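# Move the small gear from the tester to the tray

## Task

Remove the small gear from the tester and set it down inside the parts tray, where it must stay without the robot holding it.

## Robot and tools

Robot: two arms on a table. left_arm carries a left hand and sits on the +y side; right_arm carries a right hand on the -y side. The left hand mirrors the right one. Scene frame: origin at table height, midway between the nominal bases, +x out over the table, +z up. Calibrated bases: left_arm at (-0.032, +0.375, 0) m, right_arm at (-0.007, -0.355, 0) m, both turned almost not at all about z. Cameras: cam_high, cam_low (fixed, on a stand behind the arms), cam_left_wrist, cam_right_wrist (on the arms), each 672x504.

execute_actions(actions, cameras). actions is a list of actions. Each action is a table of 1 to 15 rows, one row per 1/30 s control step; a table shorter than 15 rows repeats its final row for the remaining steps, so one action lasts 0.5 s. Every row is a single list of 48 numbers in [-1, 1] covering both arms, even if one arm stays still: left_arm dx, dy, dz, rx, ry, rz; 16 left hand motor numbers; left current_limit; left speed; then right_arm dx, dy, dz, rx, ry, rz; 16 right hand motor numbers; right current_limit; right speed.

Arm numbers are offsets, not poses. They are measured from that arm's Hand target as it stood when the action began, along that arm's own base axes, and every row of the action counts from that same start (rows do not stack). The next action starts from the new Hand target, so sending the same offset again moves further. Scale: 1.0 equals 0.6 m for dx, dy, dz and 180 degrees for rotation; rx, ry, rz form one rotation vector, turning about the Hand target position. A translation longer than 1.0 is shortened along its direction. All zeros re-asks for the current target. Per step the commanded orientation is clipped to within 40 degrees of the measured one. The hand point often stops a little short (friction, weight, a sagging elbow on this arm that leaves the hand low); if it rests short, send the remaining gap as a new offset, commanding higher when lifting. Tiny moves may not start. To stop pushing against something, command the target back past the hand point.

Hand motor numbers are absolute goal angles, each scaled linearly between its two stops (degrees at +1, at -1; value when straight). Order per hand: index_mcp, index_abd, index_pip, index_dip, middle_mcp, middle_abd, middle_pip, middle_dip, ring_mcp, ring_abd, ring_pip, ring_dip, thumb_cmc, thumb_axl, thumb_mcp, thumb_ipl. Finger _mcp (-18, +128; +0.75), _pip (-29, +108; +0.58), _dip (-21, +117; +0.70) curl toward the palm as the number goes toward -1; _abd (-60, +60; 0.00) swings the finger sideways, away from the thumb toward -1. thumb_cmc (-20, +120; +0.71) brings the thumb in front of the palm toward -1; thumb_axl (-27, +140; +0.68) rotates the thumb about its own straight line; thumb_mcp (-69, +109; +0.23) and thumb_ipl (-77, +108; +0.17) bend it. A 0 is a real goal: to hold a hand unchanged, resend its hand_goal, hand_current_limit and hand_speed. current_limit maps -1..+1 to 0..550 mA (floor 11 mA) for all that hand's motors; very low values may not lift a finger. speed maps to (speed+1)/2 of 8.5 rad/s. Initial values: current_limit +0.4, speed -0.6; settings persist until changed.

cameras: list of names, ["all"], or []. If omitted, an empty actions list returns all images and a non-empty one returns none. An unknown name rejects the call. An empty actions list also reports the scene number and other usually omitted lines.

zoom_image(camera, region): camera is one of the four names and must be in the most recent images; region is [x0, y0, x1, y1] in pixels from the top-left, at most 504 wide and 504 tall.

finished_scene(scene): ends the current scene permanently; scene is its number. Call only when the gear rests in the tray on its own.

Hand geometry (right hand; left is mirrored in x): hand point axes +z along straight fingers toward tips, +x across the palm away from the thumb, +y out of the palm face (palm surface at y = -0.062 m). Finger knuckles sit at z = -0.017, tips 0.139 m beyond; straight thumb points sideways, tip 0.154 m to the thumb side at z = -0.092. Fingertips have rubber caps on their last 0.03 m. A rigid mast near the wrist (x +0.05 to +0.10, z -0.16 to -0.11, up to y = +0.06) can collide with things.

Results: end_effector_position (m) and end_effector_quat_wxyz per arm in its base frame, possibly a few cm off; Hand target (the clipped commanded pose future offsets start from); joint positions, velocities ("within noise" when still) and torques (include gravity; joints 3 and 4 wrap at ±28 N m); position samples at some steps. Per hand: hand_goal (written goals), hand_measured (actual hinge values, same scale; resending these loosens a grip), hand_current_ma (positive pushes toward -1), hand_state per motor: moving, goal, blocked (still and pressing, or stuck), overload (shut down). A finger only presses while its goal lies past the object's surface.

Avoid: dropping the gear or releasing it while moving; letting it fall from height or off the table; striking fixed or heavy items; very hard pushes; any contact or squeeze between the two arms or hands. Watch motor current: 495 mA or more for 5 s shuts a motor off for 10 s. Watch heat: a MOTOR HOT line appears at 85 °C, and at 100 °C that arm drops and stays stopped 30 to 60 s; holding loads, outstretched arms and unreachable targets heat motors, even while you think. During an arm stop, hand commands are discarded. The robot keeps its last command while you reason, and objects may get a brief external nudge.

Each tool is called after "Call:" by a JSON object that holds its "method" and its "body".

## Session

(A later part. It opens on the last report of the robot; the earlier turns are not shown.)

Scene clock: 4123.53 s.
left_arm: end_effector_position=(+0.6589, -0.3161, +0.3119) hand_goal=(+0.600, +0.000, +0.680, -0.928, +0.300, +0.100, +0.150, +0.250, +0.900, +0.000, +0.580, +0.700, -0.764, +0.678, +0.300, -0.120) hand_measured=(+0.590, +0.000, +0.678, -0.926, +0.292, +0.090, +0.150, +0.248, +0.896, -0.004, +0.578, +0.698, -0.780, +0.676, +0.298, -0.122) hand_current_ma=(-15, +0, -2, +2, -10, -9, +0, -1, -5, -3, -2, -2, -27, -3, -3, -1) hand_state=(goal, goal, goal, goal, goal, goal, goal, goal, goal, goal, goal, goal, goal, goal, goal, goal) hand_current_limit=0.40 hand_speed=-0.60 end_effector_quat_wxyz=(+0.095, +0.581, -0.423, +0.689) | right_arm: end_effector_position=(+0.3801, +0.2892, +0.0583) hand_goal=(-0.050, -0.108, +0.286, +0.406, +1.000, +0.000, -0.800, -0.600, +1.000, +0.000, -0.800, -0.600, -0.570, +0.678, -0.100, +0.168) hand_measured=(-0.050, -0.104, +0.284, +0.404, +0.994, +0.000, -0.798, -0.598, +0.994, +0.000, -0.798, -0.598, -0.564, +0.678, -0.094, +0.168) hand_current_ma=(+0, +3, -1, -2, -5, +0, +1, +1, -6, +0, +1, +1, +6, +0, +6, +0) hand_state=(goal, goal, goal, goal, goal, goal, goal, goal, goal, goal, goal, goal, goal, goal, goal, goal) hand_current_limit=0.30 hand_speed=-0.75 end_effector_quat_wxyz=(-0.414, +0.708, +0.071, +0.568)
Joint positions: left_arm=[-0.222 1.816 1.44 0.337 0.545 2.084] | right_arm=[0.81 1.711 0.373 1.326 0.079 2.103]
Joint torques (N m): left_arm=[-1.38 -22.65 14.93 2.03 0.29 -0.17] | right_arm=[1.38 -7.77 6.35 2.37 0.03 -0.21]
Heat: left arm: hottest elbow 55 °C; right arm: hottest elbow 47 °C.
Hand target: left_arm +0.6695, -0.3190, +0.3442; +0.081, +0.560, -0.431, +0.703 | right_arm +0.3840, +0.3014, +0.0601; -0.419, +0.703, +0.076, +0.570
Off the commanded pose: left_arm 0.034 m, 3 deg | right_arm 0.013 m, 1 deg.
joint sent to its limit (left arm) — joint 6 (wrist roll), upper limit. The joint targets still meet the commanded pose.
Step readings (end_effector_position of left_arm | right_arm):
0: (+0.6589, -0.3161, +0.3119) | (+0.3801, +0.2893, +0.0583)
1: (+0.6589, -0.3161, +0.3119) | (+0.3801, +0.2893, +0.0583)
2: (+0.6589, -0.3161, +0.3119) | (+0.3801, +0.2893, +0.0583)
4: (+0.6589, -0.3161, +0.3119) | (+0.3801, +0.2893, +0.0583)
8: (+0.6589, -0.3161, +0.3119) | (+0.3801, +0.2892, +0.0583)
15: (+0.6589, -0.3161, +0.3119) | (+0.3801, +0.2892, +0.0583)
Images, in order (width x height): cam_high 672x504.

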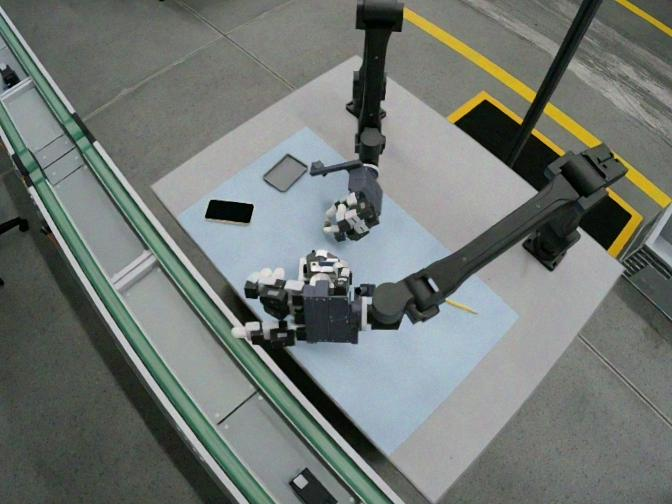

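Call:
{"method": "execute_actions", "body": {"actions": [[[0,0,0,0,0,0,0.6,0,0.679,-0.928,0.3,0.1,0.15,0.25,0.9,0,0.58,0.7,-0.765,0.677,0.3,-0.12,0.4,-0.6,0,0,0,0,0,0,-0.08,-0.109,0.285,0.406,1,0,-0.8,-0.6,1,0,-0.8,-0.6,-0.571,0.677,-0.15,0.168,0.3,-0.75]]], "cameras": ["cam_high"]}}

Call:
{"method": "zoom_image", "body": {"camera": "cam_high", "region": [310, 200, 340, 230]}}

Scene clock: 4127.17 s.
left_arm: end_effector_position=(+0.6589, -0.3161, +0.3119) hand_goal=(+0.600, +0.000, +0.680, -0.928, +0.300, +0.100, +0.150, +0.250, +0.900, +0.000, +0.580, +0.700, -0.764, +0.678, +0.300, -0.120) hand_measured=(+0.590, +0.000, +0.678, -0.926, +0.292, +0.090, +0.150, +0.248, +0.896, -0.004, +0.578, +0.698, -0.780, +0.676, +0.298, -0.122) hand_current_ma=(-15, +0, -2, +2, -10, -9, +0, -1, -5, -3, -2, -2, -27, -3, -3, -1) hand_state=(goal, goal, goal, goal, goal, goal, goal, goal, goal, goal, goal, goal, goal, goal, goal, goal) hand_current_limit=0.40 hand_speed=-0.60 end_effector_quat_wxyz=(+0.095, +0.581, -0.423, +0.689) | right_arm: end_effector_position=(+0.3801, +0.2892, +0.0583) hand_goal=(-0.080, -0.108, +0.286, +0.406, +1.000, +0.000, -0.800, -0.600, +1.000, +0.000, -0.800, -0.600, -0.570, +0.678, -0.150, +0.168) hand_measured=(-0.080, -0.104, +0.284, +0.404, +0.994, +0.000, -0.798, -0.598, +0.994, +0.000, -0.798, -0.598, -0.564, +0.678, -0.146, +0.168) hand_current_ma=(+0, +3, -1, -2, -5, +0, +1, +1, -6, +0, +1, +1, +6, +0, +5, +0) hand_state=(goal, goal, goal, goal, goal, goal, goal, goal, goal, goal, goal, goal, goal, goal, goal, goal) hand_current_limit=0.30 hand_speed=-0.75 end_effector_quat_wxyz=(-0.414, +0.708, +0.071, +0.568)
Joint positions: left_arm=[-0.222 1.816 1.44 0.337 0.545 2.084] | right_arm=[0.81 1.711 0.373 1.326 0.079 2.103]
Joint torques (N m): left_arm=[-1.32 -22.48 14.89 1.91 0.3 -0.15] | right_arm=[0.97 -7.71 6.52 2.56 0.03 -0.21]
Heat: left arm: hottest elbow 55 °C; right arm: hottest elbow 46 °C.
Hand target: left_arm +0.6695, -0.3190, +0.3442; +0.081, +0.560, -0.431, +0.703 | right_arm +0.3840, +0.3014, +0.0601; -0.419, +0.703, +0.076, +0.570
Off the commanded pose: left_arm 0.034 m, 3 deg | right_arm 0.013 m, 1 deg.
joint sent to its limit (left arm) — joint 6 (wrist roll), upper limit. The joint targets still meet the commanded pose.
Step readings (end_effector_position of left_arm | right_arm):
0: (+0.6589, -0.3161, +0.3119) | (+0.3801, +0.2892, +0.0583)
1: (+0.6589, -0.3161, +0.3119) | (+0.3801, +0.2892, +0.0583)
2: (+0.6589, -0.3161, +0.3119) | (+0.3801, +0.2892, +0.0583)
4: (+0.6589, -0.3161, +0.3119) | (+0.3801, +0.2892, +0.0583)
8: (+0.6589, -0.3161, +0.3119) | (+0.3801, +0.2892, +0.0583)
15: (+0.6589, -0.3161, +0.3119) | (+0.3801, +0.2892, +0.0583)
Images, in order (width x height): cam_high 672x504.

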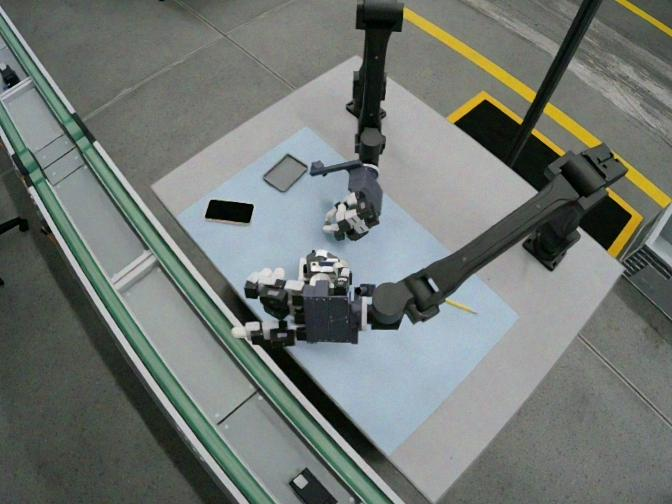

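Scaled by 16.800 from the camera's 672x504 image, which has a finer 960x720 frame.

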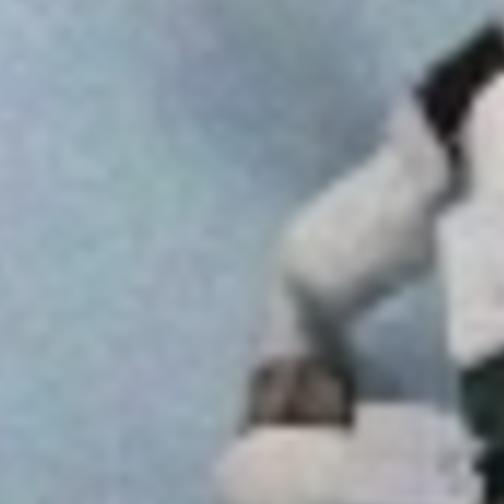

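Call:
{"method": "execute_actions", "body": {"actions": [[[0,0,0,0,0,0,0.6,0,0.679,-0.928,0.3,0.1,0.15,0.25,0.9,0,0.58,0.7,-0.765,0.677,0.3,-0.12,0.4,-0.6,0,0,0,0,0,0,0.03,-0.109,0.285,0.406,1,0,-0.8,-0.6,1,0,-0.8,-0.6,-0.571,0.677,0.03,0.168,0.3,-0.7]],[[0,0,0,0,0,0,0.6,0,0.679,-0.928,0.3,0.1,0.15,0.25,0.9,0,0.58,0.7,-0.765,0.677,0.3,-0.12,0.4,-0.6,0,0,-0.025,0,0,0,0.03,-0.109,0.285,0.406,1,0,-0.8,-0.6,1,0,-0.8,-0.6,-0.571,0.677,0.03,0.168,0.3,-0.7]]], "cameras": ["cam_high"]}}

Call:
{"method": "zoom_image", "body": {"camera": "cam_high", "region": [300, 190, 350, 240]}}

Scene clock: 4136.07 s.
left_arm: end_effector_position=(+0.6589, -0.3161, +0.3119) hand_goal=(+0.600, +0.000, +0.680, -0.928, +0.300, +0.100, +0.150, +0.250, +0.900, +0.000, +0.580, +0.700, -0.764, +0.678, +0.300, -0.120) hand_measured=(+0.590, +0.000, +0.678, -0.926, +0.292, +0.090, +0.150, +0.248, +0.896, -0.004, +0.578, +0.698, -0.780, +0.676, +0.298, -0.122) hand_current_ma=(-15, +0, -2, +2, -10, -9, +0, -1, -5, -3, -2, -2, -27, -3, -3, -1) hand_state=(goal, goal, goal, goal, goal, goal, goal, goal, goal, goal, goal, goal, goal, goal, goal, goal) hand_current_limit=0.40 hand_speed=-0.60 end_effector_quat_wxyz=(+0.095, +0.581, -0.423, +0.689) | right_arm: end_effector_position=(+0.3797, +0.2896, +0.0428) hand_goal=(+0.030, -0.108, +0.286, +0.406, +1.000, +0.000, -0.800, -0.600, +1.000, +0.000, -0.800, -0.600, -0.570, +0.678, +0.030, +0.168) hand_measured=(+0.022, -0.104, +0.284, +0.404, +0.994, +0.000, -0.798, -0.598, +0.994, +0.000, -0.798, -0.598, -0.582, +0.676, +0.032, +0.168) hand_current_ma=(-9, +3, -1, -2, -5, +0, +1, +1, -6, +0, +1, +1, -17, -2, +3, +0) hand_state=(goal, goal, goal, goal, goal, goal, goal, goal, goal, goal, goal, goal, goal, goal, goal, goal) hand_current_limit=0.30 hand_speed=-0.70 end_effector_quat_wxyz=(-0.410, +0.711, +0.075, +0.566)
Joint positions: left_arm=[-0.222 1.816 1.44 0.337 0.545 2.084] | right_arm=[0.812 1.778 0.377 1.378 0.08 2.095]
Joint torques (N m): left_arm=[-1.03 -22.36 14.93 1.91 0.3 -0.16] | right_arm=[0.73 -7.41 5.81 2.91 0.01 -0.15]
Heat: left arm: hottest elbow 55 °C; right arm: hottest elbow 46 °C.
Hand target: left_arm +0.6695, -0.3190, +0.3442; +0.081, +0.560, -0.431, +0.703 | right_arm +0.3840, +0.3012, +0.0449; -0.418, +0.703, +0.076, +0.570
Off the commanded pose: left_arm 0.034 m, 3 deg | right_arm 0.013 m, 1 deg.
joint sent to its limit (left arm) — joint 6 (wrist roll), upper limit. The joint targets still meet the commanded pose.
Step readings (end_effector_position of left_arm | right_arm):
0: (+0.6589, -0.3161, +0.3119) | (+0.3801, +0.2892, +0.0583)
1: (+0.6589, -0.3161, +0.3119) | (+0.3801, +0.2892, +0.0583)
2: (+0.6589, -0.3161, +0.3119) | (+0.3801, +0.2892, +0.0583)
4: (+0.6589, -0.3161, +0.3119) | (+0.3801, +0.2892, +0.0583)
8: (+0.6589, -0.3161, +0.3119) | (+0.3801, +0.2892, +0.0583)
15: (+0.6589, -0.3161, +0.3119) | (+0.3801, +0.2892, +0.0583)
16: (+0.6589, -0.3161, +0.3119) | (+0.3801, +0.2892, +0.0582)
17: (+0.6589, -0.3161, +0.3119) | (+0.3801, +0.2892, +0.0575)
19: (+0.6589, -0.3161, +0.3119) | (+0.3801, +0.2892, +0.0543)
23: (+0.6589, -0.3161, +0.3119) | (+0.3795, +0.2887, +0.0424)
30: (+0.6589, -0.3161, +0.3119) | (+0.3797, +0.2895, +0.0426)
Images, in order (width x height): cam_high 672x504.

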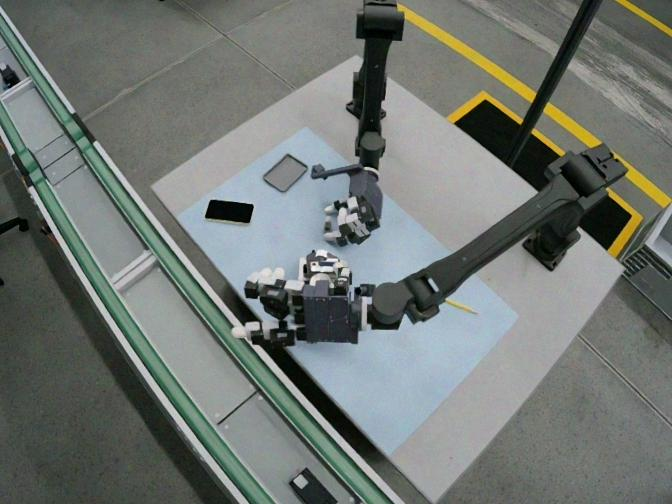

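Scaled by 10.080 from the camera's 672x504 image, which has a finer 960x720 frame.

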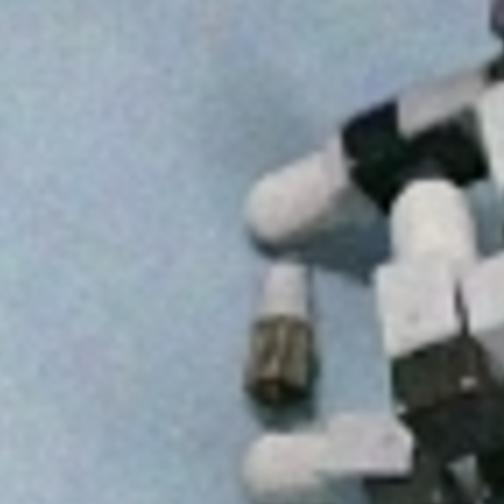

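Call:
{"method": "execute_actions", "body": {"actions": [[[0,0,0,0,0,0,0.6,0,0.679,-0.928,0.3,0.1,0.15,0.25,0.9,0,0.58,0.7,-0.765,0.677,0.3,-0.12,0.4,-0.6,0,0,0.003,0,0,0,-0.06,-0.109,0.285,0.406,1,0,-0.8,-0.6,1,0,-0.8,-0.6,-0.571,0.677,-0.05,0.168,0.3,-0.8]],[[0,0,0,0,0,0,0.6,0,0.679,-0.928,0.3,0.1,0.15,0.25,0.9,0,0.58,0.7,-0.765,0.677,0.3,-0.12,0.4,-0.6,0,0,0,0,0,0,-0.12,-0.109,0.285,0.406,1,0,-0.8,-0.6,1,0,-0.8,-0.6,-0.571,0.677,-0.1,0.168,0.3,-0.8]]], "cameras": ["cam_high"]}}

Call:
{"method": "zoom_image", "body": {"camera": "cam_high", "region": [300, 190, 350, 240]}}

Scene clock: 4141.47 s.
left_arm: end_effector_position=(+0.6589, -0.3161, +0.3119) hand_goal=(+0.600, +0.000, +0.680, -0.928, +0.300, +0.100, +0.150, +0.250, +0.900, +0.000, +0.580, +0.700, -0.764, +0.678, +0.300, -0.120) hand_measured=(+0.590, +0.000, +0.678, -0.926, +0.292, +0.090, +0.150, +0.248, +0.896, -0.004, +0.578, +0.698, -0.780, +0.676, +0.298, -0.122) hand_current_ma=(-15, +0, -2, +2, -10, -9, +0, -1, -5, -3, -2, -2, -27, -3, -3, -1) hand_state=(goal, goal, goal, goal, goal, goal, goal, goal, goal, goal, goal, goal, goal, goal, goal, goal) hand_current_limit=0.40 hand_speed=-0.60 end_effector_quat_wxyz=(+0.095, +0.581, -0.423, +0.689) | right_arm: end_effector_position=(+0.3797, +0.2896, +0.0428) hand_goal=(-0.120, -0.108, +0.286, +0.406, +1.000, +0.000, -0.800, -0.600, +1.000, +0.000, -0.800, -0.600, -0.570, +0.678, -0.100, +0.168) hand_measured=(-0.066, -0.104, +0.300, +0.412, +0.994, +0.000, -0.798, -0.598, +0.994, +0.000, -0.798, -0.598, -0.570, +0.676, -0.054, +0.176) hand_current_ma=(+139, +3, +20, +6, -5, +0, +1, +1, -6, +0, +1, +1, +0, -1, +146, +15) hand_state=(blocked, goal, goal, goal, goal, goal, goal, goal, goal, goal, goal, goal, goal, goal, blocked, goal) hand_current_limit=0.30 hand_speed=-0.80 end_effector_quat_wxyz=(-0.410, +0.711, +0.075, +0.566)
Joint positions: left_arm=[-0.222 1.816 1.44 0.337 0.545 2.084] | right_arm=[0.812 1.778 0.377 1.378 0.08 2.095]
Joint torques (N m): left_arm=[-1.2 -22.53 14.87 1.92 0.29 -0.14] | right_arm=[0.97 -8.35 5.83 2.67 0.01 -0.13]
Heat: left arm: hottest elbow 55 °C; right arm: hottest elbow 45 °C.
Hand target: left_arm +0.6695, -0.3190, +0.3442; +0.081, +0.560, -0.431, +0.703 | right_arm +0.3840, +0.3012, +0.0467; -0.418, +0.703, +0.076, +0.570
Off the commanded pose: left_arm 0.034 m, 3 deg | right_arm 0.013 m, 1 deg.
joint sent to its limit (left arm) — joint 6 (wrist roll), upper limit. The joint targets still meet the commanded pose.
Step readings (end_effector_position of left_arm | right_arm):
0: (+0.6589, -0.3161, +0.3119) | (+0.3797, +0.2896, +0.0428)
1: (+0.6589, -0.3161, +0.3119) | (+0.3797, +0.2896, +0.0428)
2: (+0.6589, -0.3161, +0.3119) | (+0.3797, +0.2896, +0.0428)
4: (+0.6589, -0.3161, +0.3119) | (+0.3797, +0.2896, +0.0428)
8: (+0.6589, -0.3161, +0.3119) | (+0.3797, +0.2896, +0.0428)
15: (+0.6589, -0.3161, +0.3119) | (+0.3797, +0.2896, +0.0428)
16: (+0.6589, -0.3161, +0.3119) | (+0.3797, +0.2896, +0.0428)
17: (+0.6589, -0.3161, +0.3119) | (+0.3797, +0.2896, +0.0428)
19: (+0.6589, -0.3161, +0.3119) | (+0.3797, +0.2896, +0.0428)
23: (+0.6589, -0.3161, +0.3119) | (+0.3797, +0.2896, +0.0428)
30: (+0.6589, -0.3161, +0.3119) | (+0.3797, +0.2896, +0.0428)
Images, in order (width x height): cam_high 672x504.

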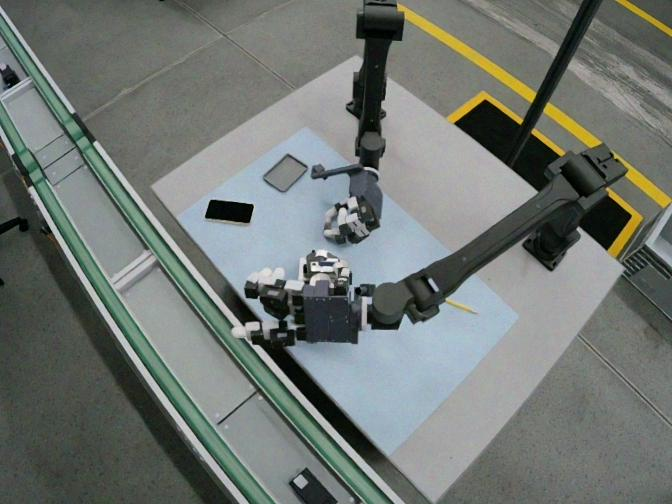

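Scaled by 10.080 from the camera's 672x504 image, which has a finer 960x720 frame.

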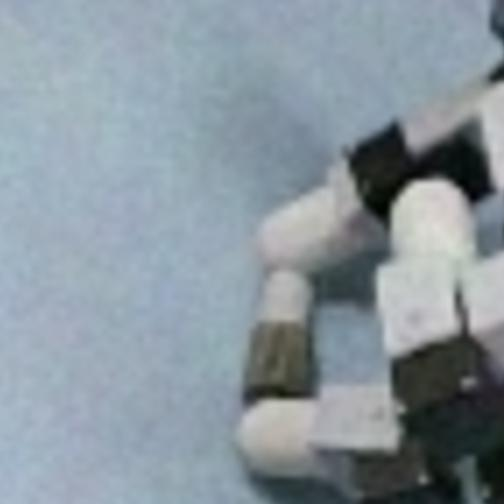

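Call:
{"method": "execute_actions", "body": {"actions": [[[0,0,0,0,0,0,0.6,0,0.679,-0.928,0.3,0.1,0.15,0.25,0.9,0,0.58,0.7,-0.765,0.677,0.3,-0.12,0.4,-0.6,0,0,0.0,0,0,0,-0.16,-0.109,0.285,0.406,1,0,-0.8,-0.6,1,0,-0.8,-0.6,-0.571,0.677,-0.14,0.168,0.4,-0.8]],[[0,0,0,0,0,0,0.6,0,0.679,-0.928,0.3,0.1,0.15,0.25,0.9,0,0.58,0.7,-0.765,0.677,0.3,-0.12,0.4,-0.6,0,0,0.08,0,0,0,-0.16,-0.109,0.285,0.406,1,0,-0.8,-0.6,1,0,-0.8,-0.6,-0.571,0.677,-0.14,0.168,0.4,-0.8]],[[0,0,0,0,0,0,0.6,0,0.679,-0.928,0.3,0.1,0.15,0.25,0.9,0,0.58,0.7,-0.765,0.677,0.3,-0.12,0.4,-0.6,0,0,0.08,0,0,0,-0.16,-0.109,0.285,0.406,1,0,-0.8,-0.6,1,0,-0.8,-0.6,-0.571,0.677,-0.14,0.168,0.4,-0.8]]], "cameras": ["cam_high"]}}

Call:
{"method": "zoom_image", "body": {"camera": "cam_high", "region": [300, 170, 360, 230]}}

Scene clock: 4156.57 s.
left_arm: end_effector_position=(+0.6589, -0.3161, +0.3119) hand_goal=(+0.600, +0.000, +0.680, -0.928, +0.300, +0.100, +0.150, +0.250, +0.900, +0.000, +0.580, +0.700, -0.764, +0.678, +0.300, -0.120) hand_measured=(+0.590, +0.000, +0.678, -0.926, +0.292, +0.090, +0.150, +0.248, +0.896, -0.004, +0.578, +0.698, -0.780, +0.676, +0.298, -0.122) hand_current_ma=(-15, +0, -2, +2, -10, -9, +0, -1, -5, -3, -2, -2, -27, -3, -3, -1) hand_state=(goal, goal, goal, goal, goal, goal, goal, goal, goal, goal, goal, goal, goal, goal, goal, goal) hand_current_limit=0.40 hand_speed=-0.60 end_effector_quat_wxyz=(+0.095, +0.581, -0.423, +0.689) | right_arm: end_effector_position=(+0.3773, +0.2870, +0.1315) hand_goal=(-0.160, -0.108, +0.286, +0.406, +1.000, +0.000, -0.800, -0.600, +1.000, +0.000, -0.800, -0.600, -0.570, +0.678, -0.140, +0.168) hand_measured=(-0.068, -0.100, +0.318, +0.422, +0.994, +0.000, -0.798, -0.598, +0.994, +0.000, -0.798, -0.598, -0.558, +0.680, -0.074, +0.182) hand_current_ma=(+292, +8, +60, +22, -5, +0, +1, +1, -6, +0, +1, +1, +15, +1, +242, +30) hand_state=(blocked, goal, blocked, goal, goal, goal, goal, goal, goal, goal, goal, goal, goal, goal, blocked, goal) hand_current_limit=0.40 hand_speed=-0.80 end_effector_quat_wxyz=(-0.411, +0.710, +0.075, +0.567)
Joint positions: left_arm=[-0.222 1.816 1.44 0.337 0.545 2.084] | right_arm=[0.812 1.37 0.394 0.957 0.08 2.095]
Joint torques (N m): left_arm=[-1.08 -22.42 14.89 1.94 0.29 -0.14] | right_arm=[1.14 -6.53 10.25 1.91 0.02 -0.14]
Heat: left arm: hottest elbow 55 °C; right arm: hottest elbow 44 °C.
Hand target: left_arm +0.6695, -0.3190, +0.3442; +0.081, +0.560, -0.431, +0.703 | right_arm +0.3841, +0.3013, +0.1429; -0.418, +0.703, +0.076, +0.570
Off the commanded pose: left_arm 0.034 m, 3 deg | right_arm 0.019 m, 1 deg.
joint sent to its limit (left arm) — joint 6 (wrist roll), upper limit. The joint targets still meet the commanded pose.
Step readings (end_effector_position of left_arm | right_arm):
0: (+0.6589, -0.3161, +0.3119) | (+0.3797, +0.2896, +0.0428)
1: (+0.6589, -0.3161, +0.3119) | (+0.3797, +0.2896, +0.0428)
2: (+0.6589, -0.3161, +0.3119) | (+0.3797, +0.2896, +0.0428)
4: (+0.6589, -0.3161, +0.3119) | (+0.3797, +0.2896, +0.0428)
8: (+0.6589, -0.3161, +0.3119) | (+0.3797, +0.2896, +0.0428)
15: (+0.6589, -0.3161, +0.3119) | (+0.3797, +0.2896, +0.0428)
16: (+0.6589, -0.3161, +0.3119) | (+0.3798, +0.2896, +0.0429)
17: (+0.6589, -0.3161, +0.3119) | (+0.3796, +0.2894, +0.0431)
19: (+0.6589, -0.3161, +0.3119) | (+0.3795, +0.2893, +0.0481)
23: (+0.6589, -0.3161, +0.3119) | (+0.3812, +0.2912, +0.0812)
30: (+0.6589, -0.3161, +0.3119) | (+0.3805, +0.2904, +0.0929)
31: (+0.6589, -0.3161, +0.3119) | (+0.3803, +0.2902, +0.0916)
32: (+0.6589, -0.3161, +0.3119) | (+0.3796, +0.2895, +0.0897)
34: (+0.6589, -0.3161, +0.3119) | (+0.3778, +0.2875, +0.0911)
38: (+0.6589, -0.3161, +0.3119) | (+0.3761, +0.2857, +0.1190)
45: (+0.6589, -0.3161, +0.3119) | (+0.3779, +0.2876, +0.1346)
Images, in order (width x height): cam_high 672x504.

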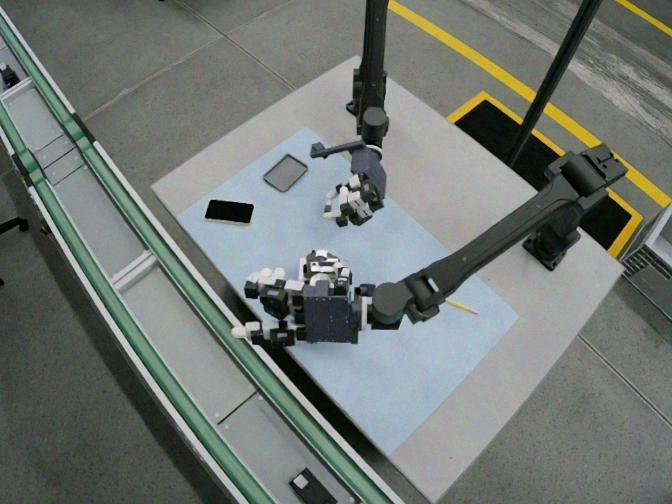

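Scaled by 8.400 from the camera's 672x504 image, which has a finer 960x720 frame.

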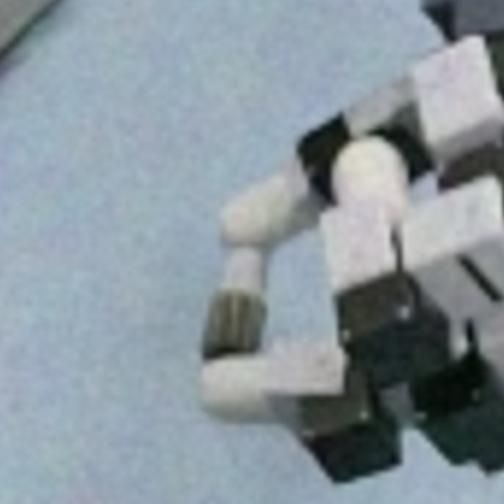

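Call:
{"method": "execute_actions", "body": {"actions": [[[0,0,0,0,0,0,0.6,0,0.679,-0.928,0.3,0.1,0.15,0.25,0.9,0,0.58,0.7,-0.765,0.677,0.3,-0.12,0.4,-0.6,-0.003,-0.13,0.04,0,0,-0.0556,-0.16,-0.109,0.285,0.406,1,0,-0.8,-0.6,1,0,-0.8,-0.6,-0.571,0.677,-0.14,0.168,0.4,-0.8]],[[0,0,0,0,0,0,0.6,0,0.679,-0.928,0.3,0.1,0.15,0.25,0.9,0,0.58,0.7,-0.765,0.677,0.3,-0.12,0.4,-0.6,-0.003,-0.13,0.0,0,0,-0.0556,-0.16,-0.109,0.285,0.406,1,0,-0.8,-0.6,1,0,-0.8,-0.6,-0.571,0.677,-0.14,0.168,0.4,-0.8]],[[0,0,0,0,0,0,0.6,0,0.679,-0.928,0.3,0.1,0.15,0.25,0.9,0,0.58,0.7,-0.765,0.677,0.3,-0.12,0.4,-0.6,-0.003,-0.12,0,0,0,-0.0556,-0.16,-0.109,0.285,0.406,1,0,-0.8,-0.6,1,0,-0.8,-0.6,-0.571,0.677,-0.14,0.168,0.4,-0.8]]], "cameras": ["cam_high"]}}

Call:
{"method": "zoom_image", "body": {"camera": "cam_high", "region": [250, 120, 330, 200]}}

Scene clock: 4163.37 s.
left_arm: end_effector_position=(+0.6589, -0.3161, +0.3119) hand_goal=(+0.600, +0.000, +0.680, -0.928, +0.300, +0.100, +0.150, +0.250, +0.900, +0.000, +0.580, +0.700, -0.764, +0.678, +0.300, -0.120) hand_measured=(+0.590, +0.000, +0.678, -0.926, +0.292, +0.090, +0.150, +0.248, +0.896, -0.004, +0.578, +0.698, -0.780, +0.676, +0.298, -0.122) hand_current_ma=(-15, +0, -2, +2, -10, -9, +0, -1, -5, -3, -2, -2, -27, -3, -3, -1) hand_state=(goal, goal, goal, goal, goal, goal, goal, goal, goal, goal, goal, goal, goal, goal, goal, goal) hand_current_limit=0.40 hand_speed=-0.60 end_effector_quat_wxyz=(+0.095, +0.581, -0.423, +0.689) | right_arm: end_effector_position=(+0.3813, +0.0793, +0.1713) hand_goal=(-0.160, -0.108, +0.286, +0.406, +1.000, +0.000, -0.800, -0.600, +1.000, +0.000, -0.800, -0.600, -0.570, +0.678, -0.140, +0.168) hand_measured=(-0.068, -0.100, +0.320, +0.422, +0.996, +0.000, -0.798, -0.598, +0.996, +0.000, -0.798, -0.598, -0.558, +0.680, -0.076, +0.184) hand_current_ma=(+292, +8, +66, +24, -3, +0, +1, +1, -3, +0, +1, +1, +17, +1, +228, +34) hand_state=(blocked, goal, blocked, goal, goal, goal, goal, goal, goal, goal, goal, goal, goal, goal, blocked, goal) hand_current_limit=0.40 hand_speed=-0.80 end_effector_quat_wxyz=(-0.262, +0.695, -0.106, +0.661)
Joint positions: left_arm=[-0.222 1.816 1.44 0.337 0.545 2.084] | right_arm=[0.473 0.947 0.246 0.713 0.248 2.097]
Joint torques (N m): left_arm=[-1.26 -22.53 14.87 1.92 0.29 -0.14] | right_arm=[-0.79 -3.49 7.91 1.66 -0.21 -0.13]
Heat: left arm: hottest elbow 55 °C; right arm: hottest elbow 45 °C.
Hand target: left_arm +0.6695, -0.3190, +0.3442; +0.081, +0.560, -0.431, +0.703 | right_arm +0.3786, +0.0734, +0.1669; -0.257, +0.699, -0.108, +0.659
Off the commanded pose: left_arm 0.034 m, 3 deg | right_arm 0.008 m, 1 deg.
joint sent to its limit (left arm) — joint 6 (wrist roll), upper limit. The joint targets still meet the commanded pose.
Step readings (end_effector_position of left_arm | right_arm):
0: (+0.6589, -0.3161, +0.3119) | (+0.3773, +0.2870, +0.1315)
1: (+0.6589, -0.3161, +0.3119) | (+0.3775, +0.2863, +0.1314)
2: (+0.6589, -0.3161, +0.3119) | (+0.3781, +0.2833, +0.1316)
4: (+0.6589, -0.3161, +0.3119) | (+0.3801, +0.2713, +0.1369)
8: (+0.6589, -0.3161, +0.3119) | (+0.3838, +0.2445, +0.1636)
15: (+0.6589, -0.3161, +0.3119) | (+0.3845, +0.2321, +0.1793)
16: (+0.6589, -0.3161, +0.3119) | (+0.3843, +0.2307, +0.1774)
17: (+0.6589, -0.3161, +0.3119) | (+0.3845, +0.2260, +0.1755)
19: (+0.6589, -0.3161, +0.3119) | (+0.3831, +0.2067, +0.1700)
23: (+0.6589, -0.3161, +0.3119) | (+0.3821, +0.1650, +0.1654)
30: (+0.6589, -0.3161, +0.3119) | (+0.3824, +0.1528, +0.1731)
31: (+0.6589, -0.3161, +0.3119) | (+0.3824, +0.1517, +0.1730)
32: (+0.6589, -0.3161, +0.3119) | (+0.3825, +0.1483, +0.1723)
34: (+0.6589, -0.3161, +0.3119) | (+0.3822, +0.1301, +0.1706)
38: (+0.6589, -0.3161, +0.3119) | (+0.3811, +0.0912, +0.1695)
45: (+0.6589, -0.3161, +0.3119) | (+0.3813, +0.0800, +0.1724)
Images, in order (width x height): cam_high 672x504.

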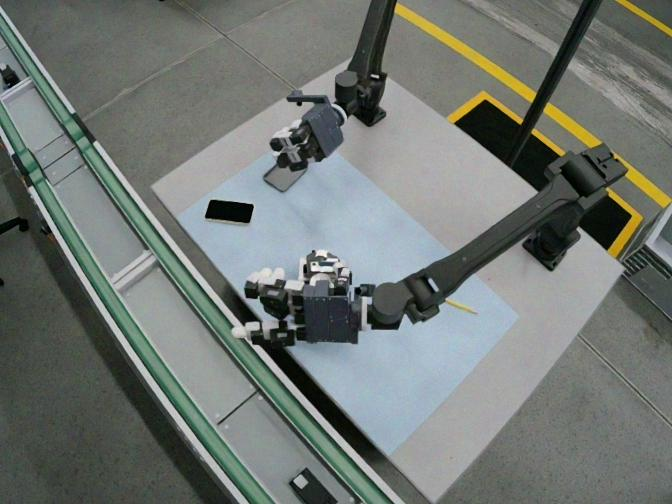

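Scaled by 6.300 from the camera's 672x504 image, which has a finer 960x720 frame.

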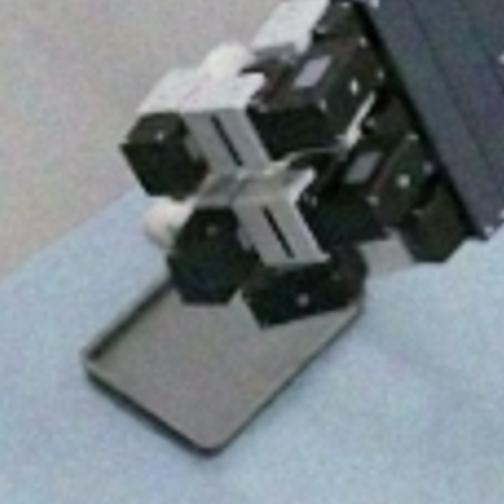

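Call:
{"method": "execute_actions", "body": {"actions": [[[0,0,0,0,0,0,0.6,0,0.679,-0.928,0.3,0.1,0.15,0.25,0.9,0,0.58,0.7,-0.765,0.677,0.3,-0.12,0.4,-0.6,-0.01,-0.025,-0.08,0,0,0,-0.16,-0.109,0.285,0.406,1,0,-0.8,-0.6,1,0,-0.8,-0.6,-0.571,0.677,-0.14,0.168,0.4,-0.8]],[[0,0,0,0,0,0,0.6,0,0.679,-0.928,0.3,0.1,0.15,0.25,0.9,0,0.58,0.7,-0.765,0.677,0.3,-0.12,0.4,-0.6,0,0,-0.08,0,0,0,-0.16,-0.109,0.285,0.406,1,0,-0.8,-0.6,1,0,-0.8,-0.6,-0.571,0.677,-0.14,0.168,0.4,-0.8]]], "cameras": ["cam_high","cam_right_wrist","cam_low"]}}

Call:
{"method": "zoom_image", "body": {"camera": "cam_high", "region": [250, 130, 320, 200]}}

Scene clock: 4170.03 s.
left_arm: end_effector_position=(+0.6589, -0.3161, +0.3119) hand_goal=(+0.600, +0.000, +0.680, -0.928, +0.300, +0.100, +0.150, +0.250, +0.900, +0.000, +0.580, +0.700, -0.764, +0.678, +0.300, -0.120) hand_measured=(+0.590, +0.000, +0.678, -0.926, +0.292, +0.090, +0.150, +0.248, +0.896, -0.004, +0.578, +0.698, -0.780, +0.676, +0.298, -0.122) hand_current_ma=(-15, +0, -2, +2, -10, -9, +0, -1, -5, -3, -2, -2, -27, -3, -3, -1) hand_state=(goal, goal, goal, goal, goal, goal, goal, goal, goal, goal, goal, goal, goal, goal, goal, goal) hand_current_limit=0.40 hand_speed=-0.60 end_effector_quat_wxyz=(+0.095, +0.581, -0.423, +0.689) | right_arm: end_effector_position=(+0.3729, +0.0635, +0.0711) hand_goal=(-0.160, -0.108, +0.286, +0.406, +1.000, +0.000, -0.800, -0.600, +1.000, +0.000, -0.800, -0.600, -0.570, +0.678, -0.140, +0.168) hand_measured=(-0.068, -0.100, +0.320, +0.422, +0.996, +0.000, -0.798, -0.598, +0.996, +0.000, -0.798, -0.598, -0.558, +0.680, -0.076, +0.184) hand_current_ma=(+292, +8, +66, +24, -3, +0, +1, +1, -3, +0, +1, +1, +17, +1, +228, +34) hand_state=(blocked, goal, blocked, goal, goal, goal, goal, goal, goal, goal, goal, goal, goal, goal, blocked, goal) hand_current_limit=0.40 hand_speed=-0.80 end_effector_quat_wxyz=(-0.261, +0.704, -0.107, +0.652)
Joint positions: left_arm=[-0.222 1.816 1.44 0.337 0.545 2.084] | right_arm=[0.418 1.506 0.117 1.376 0.187 2.105]
Joint torques (N m): left_arm=[-1.26 -22.3 14.94 1.96 0.29 -0.16] | right_arm=[-0.5 -4.54 3.41 3.08 0.07 -0.21]
Heat: left arm: hottest elbow 55 °C; right arm: hottest elbow 45 °C.
Hand target: left_arm +0.6695, -0.3190, +0.3442; +0.081, +0.560, -0.431, +0.703 | right_arm +0.3725, +0.0583, +0.0708; -0.257, +0.699, -0.108, +0.659
Off the commanded pose: left_arm 0.034 m, 3 deg | right_arm 0.005 m, 1 deg.
joint sent to its limit (left arm) — joint 6 (wrist roll), upper limit. The joint targets still meet the commanded pose.
Step readings (end_effector_position of left_arm | right_arm):
0: (+0.6589, -0.3161, +0.3119) | (+0.3813, +0.0792, +0.1713)
1: (+0.6589, -0.3161, +0.3119) | (+0.3811, +0.0792, +0.1707)
2: (+0.6589, -0.3161, +0.3119) | (+0.3806, +0.0793, +0.1696)
4: (+0.6589, -0.3161, +0.3119) | (+0.3780, +0.0765, +0.1618)
8: (+0.6589, -0.3161, +0.3119) | (+0.3696, +0.0645, +0.1290)
15: (+0.6589, -0.3161, +0.3119) | (+0.3709, +0.0621, +0.1157)
16: (+0.6589, -0.3161, +0.3119) | (+0.3716, +0.0624, +0.1168)
17: (+0.6589, -0.3161, +0.3119) | (+0.3724, +0.0628, +0.1176)
19: (+0.6589, -0.3161, +0.3119) | (+0.3741, +0.0638, +0.1126)
23: (+0.6589, -0.3161, +0.3119) | (+0.3701, +0.0623, +0.0806)
30: (+0.6589, -0.3161, +0.3119) | (+0.3704, +0.0625, +0.0663)
Images, in order (width x height): cam_high 672x504, cam_low 672x504, cam_right_wrist 672x504.

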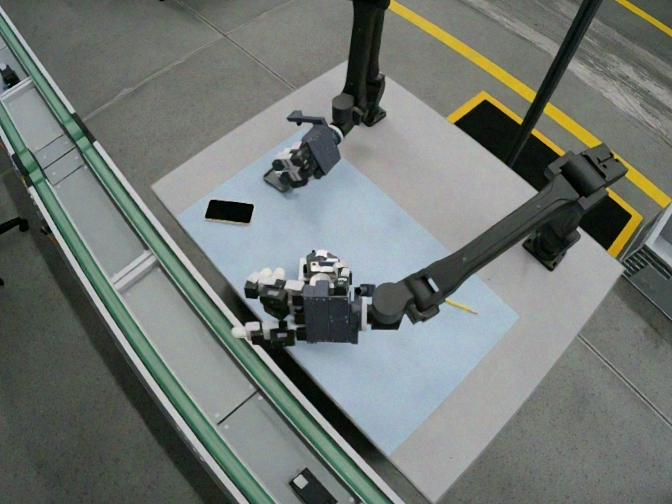

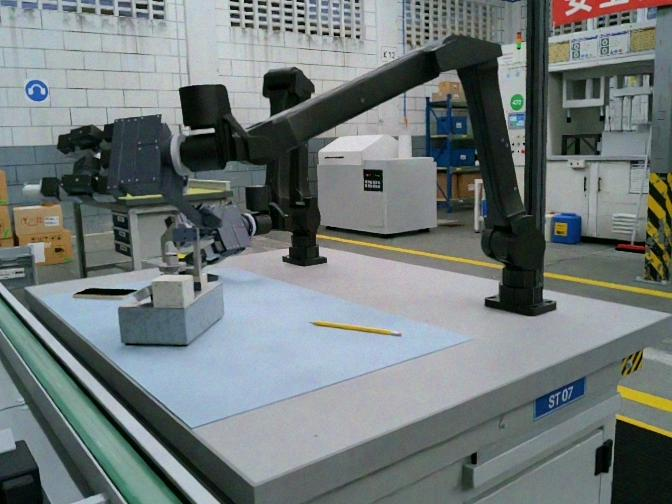

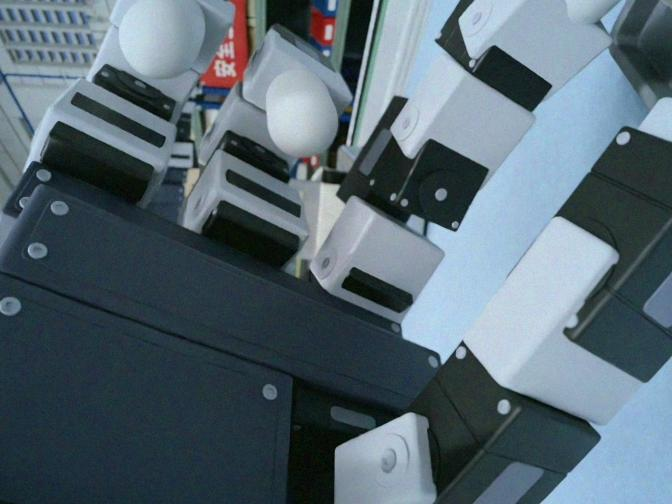

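Scaled by 7.200 from the camera's 672x504 image, which has a finer 960x720 frame.

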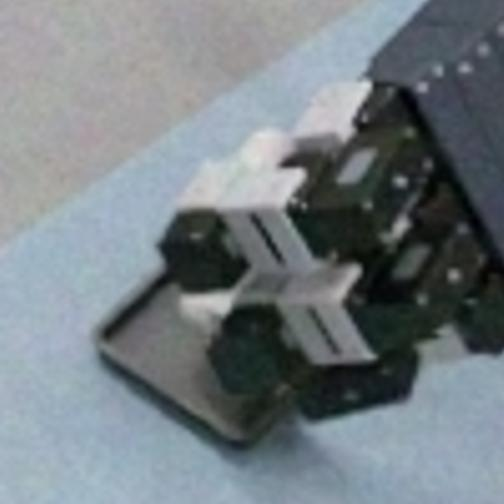

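Call:
{"method": "execute_actions", "body": {"actions": [[[0,0,0,0,0,0,0.6,0,0.679,-0.928,0.3,0.1,0.15,0.25,0.9,0,0.58,0.7,-0.765,0.677,0.3,-0.12,0.4,-0.6,0,0,-0.03,0,0,0,-0.16,-0.109,0.285,0.406,1,0,-0.8,-0.6,1,0,-0.8,-0.6,-0.571,0.677,-0.14,0.168,0.4,-0.8]]]}}

Call:
{"method": "execute_actions", "body": {"actions": [[[0,0,0,0,0,0,0.6,0,0.679,-0.928,0.3,0.1,0.15,0.25,0.9,0,0.58,0.7,-0.765,0.677,0.3,-0.12,0.4,-0.6,0,0,-0.01,0,0,0,-0.16,-0.109,0.285,0.406,1,0,-0.8,-0.6,1,0,-0.8,-0.6,-0.571,0.677,-0.14,0.168,0.4,-0.8]]], "cameras": ["cam_high"]}}

Call:
{"method": "zoom_image", "body": {"camera": "cam_high", "region": [250, 130, 320, 200]}}

Scene clock: 4179.33 s.
left_arm: end_effector_position=(+0.6589, -0.3161, +0.3119) hand_goal=(+0.600, +0.000, +0.680, -0.928, +0.300, +0.100, +0.150, +0.250, +0.900, +0.000, +0.580, +0.700, -0.764, +0.678, +0.300, -0.120) hand_measured=(+0.590, +0.000, +0.678, -0.926, +0.292, +0.090, +0.150, +0.248, +0.896, -0.004, +0.578, +0.698, -0.780, +0.676, +0.298, -0.122) hand_current_ma=(-15, +0, -2, +2, -10, -9, +0, -1, -5, -3, -2, -2, -27, -3, -3, -1) hand_state=(goal, goal, goal, goal, goal, goal, goal, goal, goal, goal, goal, goal, goal, goal, goal, goal) hand_current_limit=0.40 hand_speed=-0.60 end_effector_quat_wxyz=(+0.095, +0.581, -0.423, +0.689) | right_arm: end_effector_position=(+0.3723, +0.0631, +0.0518) hand_goal=(-0.160, -0.108, +0.286, +0.406, +1.000, +0.000, -0.800, -0.600, +1.000, +0.000, -0.800, -0.600, -0.570, +0.678, -0.140, +0.168) hand_measured=(-0.068, -0.100, +0.320, +0.422, +0.996, +0.000, -0.798, -0.598, +0.996, +0.000, -0.798, -0.598, -0.558, +0.680, -0.076, +0.184) hand_current_ma=(+292, +8, +66, +24, -3, +0, +1, +1, -3, +0, +1, +1, +17, +1, +228, +34) hand_state=(blocked, goal, blocked, goal, goal, goal, goal, goal, goal, goal, goal, goal, goal, goal, blocked, goal) hand_current_limit=0.40 hand_speed=-0.80 end_effector_quat_wxyz=(-0.261, +0.704, -0.107, +0.652)
Joint positions: left_arm=[-0.222 1.816 1.44 0.337 0.545 2.084] | right_arm=[0.418 1.674 0.117 1.542 0.188 2.105]
Joint torques (N m): left_arm=[-1.08 -22.42 14.97 1.92 0.29 -0.14] | right_arm=[-0.5 -5.3 2.19 3.03 0.08 -0.22]
Heat: left arm: hottest elbow 55 °C; right arm: hottest elbow 44 °C.
Hand target: left_arm +0.6695, -0.3190, +0.3442; +0.081, +0.560, -0.431, +0.703 | right_arm +0.3725, +0.0583, +0.0528; -0.257, +0.699, -0.108, +0.659
Off the commanded pose: left_arm 0.034 m, 3 deg | right_arm 0.005 m, 1 deg.
joint sent to its limit (left arm) — joint 6 (wrist roll), upper limit. The joint targets still meet the commanded pose.
joint sent to its limit (right arm) — joint 4 (wrist pitch), upper limit. The joint targets still meet the commanded pose.
Step readings (end_effector_position of left_arm | right_arm):
0: (+0.6589, -0.3161, +0.3119) | (+0.3729, +0.0635, +0.0711)
1: (+0.6589, -0.3161, +0.3119) | (+0.3729, +0.0635, +0.0711)
2: (+0.6589, -0.3161, +0.3119) | (+0.3733, +0.0636, +0.0716)
4: (+0.6589, -0.3161, +0.3119) | (+0.3737, +0.0638, +0.0689)
8: (+0.6589, -0.3161, +0.3119) | (+0.3718, +0.0629, +0.0529)
15: (+0.6589, -0.3161, +0.3119) | (+0.3719, +0.0629, +0.0501)

Scene clock: 4180.03 s.
left_arm: end_effector_position=(+0.6589, -0.3161, +0.3119) hand_goal=(+0.600, +0.000, +0.680, -0.928, +0.300, +0.100, +0.150, +0.250, +0.900, +0.000, +0.580, +0.700, -0.764, +0.678, +0.300, -0.120) hand_measured=(+0.590, +0.000, +0.678, -0.926, +0.292, +0.090, +0.150, +0.248, +0.896, -0.004, +0.578, +0.698, -0.780, +0.676, +0.298, -0.122) hand_current_ma=(-15, +0, -2, +2, -10, -9, +0, -1, -5, -3, -2, -2, -27, -3, -3, -1) hand_state=(goal, goal, goal, goal, goal, goal, goal, goal, goal, goal, goal, goal, goal, goal, goal, goal) hand_current_limit=0.40 hand_speed=-0.60 end_effector_quat_wxyz=(+0.095, +0.581, -0.423, +0.689) | right_arm: end_effector_position=(+0.3712, +0.0625, +0.0468) hand_goal=(-0.160, -0.108, +0.286, +0.406, +1.000, +0.000, -0.800, -0.600, +1.000, +0.000, -0.800, -0.600, -0.570, +0.678, -0.140, +0.168) hand_measured=(-0.068, -0.100, +0.320, +0.422, +0.996, +0.000, -0.798, -0.598, +0.996, +0.000, -0.798, -0.598, -0.560, +0.680, -0.076, +0.184) hand_current_ma=(+292, +8, +67, +24, -3, +0, +1, +1, -3, +0, +1, +1, +13, +1, +226, +34) hand_state=(blocked, goal, blocked, goal, goal, goal, goal, goal, goal, goal, goal, goal, goal, goal, blocked, goal) hand_current_limit=0.40 hand_speed=-0.80 end_effector_quat_wxyz=(-0.258, +0.709, -0.107, +0.648)
Joint positions: left_arm=[-0.222 1.816 1.44 0.337 0.545 2.084] | right_arm=[0.418 1.69 0.117 1.545 0.189 2.105]
Joint torques (N m): left_arm=[-1.03 -22.53 14.91 1.96 0.31 -0.16] | right_arm=[-0.62 -5.42 2.36 3.02 0.09 -0.15]
Heat: left arm: hottest elbow 55 °C; right arm: hottest elbow 44 °C.
Hand target: left_arm +0.6695, -0.3190, +0.3442; +0.081, +0.560, -0.431, +0.703 | right_arm +0.3725, +0.0583, +0.0468; -0.256, +0.699, -0.108, +0.659
Off the commanded pose: left_arm 0.034 m, 3 deg | right_arm 0.004 m, 2 deg.
joint sent to its limit (left arm) — joint 6 (wrist roll), upper limit. The joint targets still meet the commanded pose.
joint sent to its limit (right arm) — joint 4 (wrist pitch), upper limit. The joint targets still meet the commanded pose.
Step readings (end_effector_position of left_arm | right_arm):
0: (+0.6589, -0.3161, +0.3119) | (+0.3723, +0.0631, +0.0518)
1: (+0.6589, -0.3161, +0.3119) | (+0.3723, +0.0631, +0.0518)
2: (+0.6589, -0.3161, +0.3119) | (+0.3723, +0.0631, +0.0518)
4: (+0.6589, -0.3161, +0.3119) | (+0.3720, +0.0629, +0.0505)
8: (+0.6589, -0.3161, +0.3119) | (+0.3712, +0.0625, +0.0468)
15: (+0.6589, -0.3161, +0.3119) | (+0.3712, +0.0625, +0.0468)
Images, in order (width x height): cam_high 672x504.

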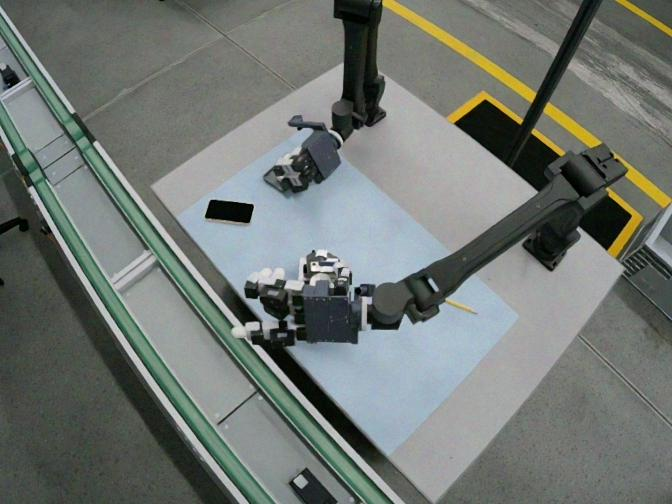

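Scaled by 7.200 from the camera's 672x504 image, which has a finer 960x720 frame.

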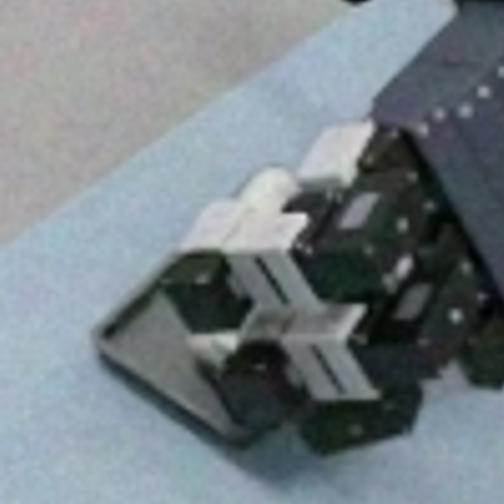

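Call:
{"method": "execute_actions", "body": {"actions": [[[0,0,0,0,0,0,0.6,0,0.679,-0.928,0.3,0.1,0.15,0.25,0.9,0,0.58,0.7,-0.765,0.677,0.3,-0.12,0.4,-0.6,0,0,0,0,0,0,-0.07,-0.109,0.3,0.41,1,0,-0.8,-0.6,1,0,-0.8,-0.6,-0.571,0.677,-0.07,0.168,0.4,-0.85]],[[0,0,0,0,0,0,0.6,0,0.679,-0.928,0.3,0.1,0.15,0.25,0.9,0,0.58,0.7,-0.765,0.677,0.3,-0.12,0.4,-0.6,0,0,0,0,0,0,-0.01,-0.109,0.285,0.406,1,0,-0.8,-0.6,1,0,-0.8,-0.6,-0.571,0.677,-0.01,0.168,0.4,-0.9]],[[0,0,0,0,0,0,0.6,0,0.679,-0.928,0.3,0.1,0.15,0.25,0.9,0,0.58,0.7,-0.765,0.677,0.3,-0.12,0.4,-0.6,0,0,0,0,0,0,0.02,-0.109,0.285,0.406,1,0,-0.8,-0.6,1,0,-0.8,-0.6,-0.571,0.677,0.01,0.168,0.4,-0.9]]], "cameras": ["cam_high"]}}

Call:
{"method": "zoom_image", "body": {"camera": "cam_high", "region": [250, 130, 320, 200]}}

Scene clock: 4188.17 s.
left_arm: end_effector_position=(+0.6589, -0.3161, +0.3119) hand_goal=(+0.600, +0.000, +0.680, -0.928, +0.300, +0.100, +0.150, +0.250, +0.900, +0.000, +0.580, +0.700, -0.764, +0.678, +0.300, -0.120) hand_measured=(+0.590, +0.000, +0.678, -0.926, +0.292, +0.090, +0.150, +0.248, +0.896, -0.004, +0.578, +0.698, -0.780, +0.676, +0.298, -0.122) hand_current_ma=(-15, +0, -2, +2, -10, -9, +0, -1, -5, -3, -2, -2, -27, -3, -3, -1) hand_state=(goal, goal, goal, goal, goal, goal, goal, goal, goal, goal, goal, goal, goal, goal, goal, goal) hand_current_limit=0.40 hand_speed=-0.60 end_effector_quat_wxyz=(+0.095, +0.581, -0.423, +0.689) | right_arm: end_effector_position=(+0.3715, +0.0626, +0.0476) hand_goal=(+0.020, -0.108, +0.286, +0.406, +1.000, +0.000, -0.800, -0.600, +1.000, +0.000, -0.800, -0.600, -0.570, +0.678, +0.010, +0.168) hand_measured=(+0.012, -0.100, +0.288, +0.408, +0.996, +0.000, -0.798, -0.598, +0.996, +0.000, -0.798, -0.598, -0.568, +0.680, +0.000, +0.168) hand_current_ma=(-10, +8, +1, +2, -3, +0, +1, +1, -3, +0, +1, +1, +2, +1, -17, +0) hand_state=(goal, goal, goal, goal, goal, goal, goal, goal, goal, goal, goal, goal, goal, goal, goal, goal) hand_current_limit=0.40 hand_speed=-0.90 end_effector_quat_wxyz=(-0.258, +0.708, -0.107, +0.649)
Joint positions: left_arm=[-0.222 1.816 1.44 0.337 0.545 2.084] | right_arm=[0.418 1.69 0.117 1.548 0.189 2.105]
Joint torques (N m): left_arm=[-0.97 -22.3 14.93 2.02 0.27 -0.15] | right_arm=[-0.85 -5.42 2.37 2.93 0.08 -0.16]
Heat: left arm: hottest elbow 56 °C; right arm: hottest elbow 43 °C.
Hand target: left_arm +0.6695, -0.3190, +0.3442; +0.081, +0.560, -0.431, +0.703 | right_arm +0.3725, +0.0583, +0.0468; -0.256, +0.699, -0.108, +0.659
Off the commanded pose: left_arm 0.034 m, 3 deg | right_arm 0.004 m, 2 deg.
joint sent to its limit (left arm) — joint 6 (wrist roll), upper limit. The joint targets still meet the commanded pose.
joint sent to its limit (right arm) — joint 4 (wrist pitch), upper limit. The joint targets still meet the commanded pose.
Step readings (end_effector_position of left_arm | right_arm):
0: (+0.6589, -0.3161, +0.3119) | (+0.3712, +0.0625, +0.0468)
1: (+0.6589, -0.3161, +0.3119) | (+0.3712, +0.0625, +0.0468)
2: (+0.6589, -0.3161, +0.3119) | (+0.3712, +0.0625, +0.0468)
4: (+0.6589, -0.3161, +0.3119) | (+0.3712, +0.0625, +0.0468)
8: (+0.6589, -0.3161, +0.3119) | (+0.3712, +0.0625, +0.0468)
15: (+0.6589, -0.3161, +0.3119) | (+0.3712, +0.0625, +0.0468)
16: (+0.6589, -0.3161, +0.3119) | (+0.3712, +0.0625, +0.0468)
17: (+0.6589, -0.3161, +0.3119) | (+0.3713, +0.0625, +0.0469)
19: (+0.6589, -0.3161, +0.3119) | (+0.3713, +0.0625, +0.0472)
23: (+0.6589, -0.3161, +0.3119) | (+0.3715, +0.0626, +0.0476)
30: (+0.6589, -0.3161, +0.3119) | (+0.3715, +0.0626, +0.0476)
31: (+0.6589, -0.3161, +0.3119) | (+0.3715, +0.0626, +0.0476)
32: (+0.6589, -0.3161, +0.3119) | (+0.3715, +0.0626, +0.0476)
34: (+0.6589, -0.3161, +0.3119) | (+0.3715, +0.0626, +0.0476)
38: (+0.6589, -0.3161, +0.3119) | (+0.3715, +0.0626, +0.0476)
45: (+0.6589, -0.3161, +0.3119) | (+0.3715, +0.0626, +0.0476)
Images, in order (width x height): cam_high 672x504.

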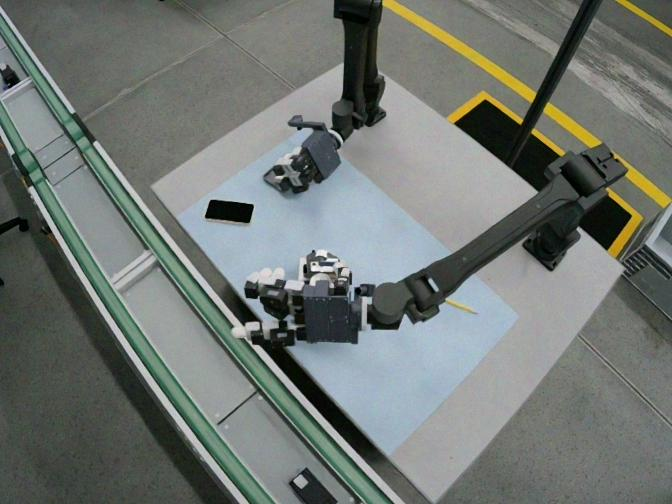

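Scaled by 7.200 from the camera's 672x504 image, which has a finer 960x720 frame.

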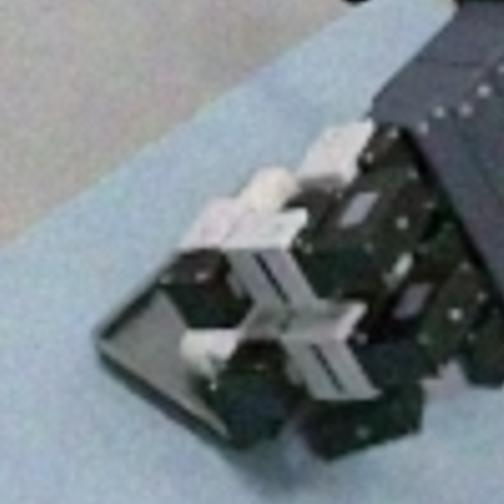

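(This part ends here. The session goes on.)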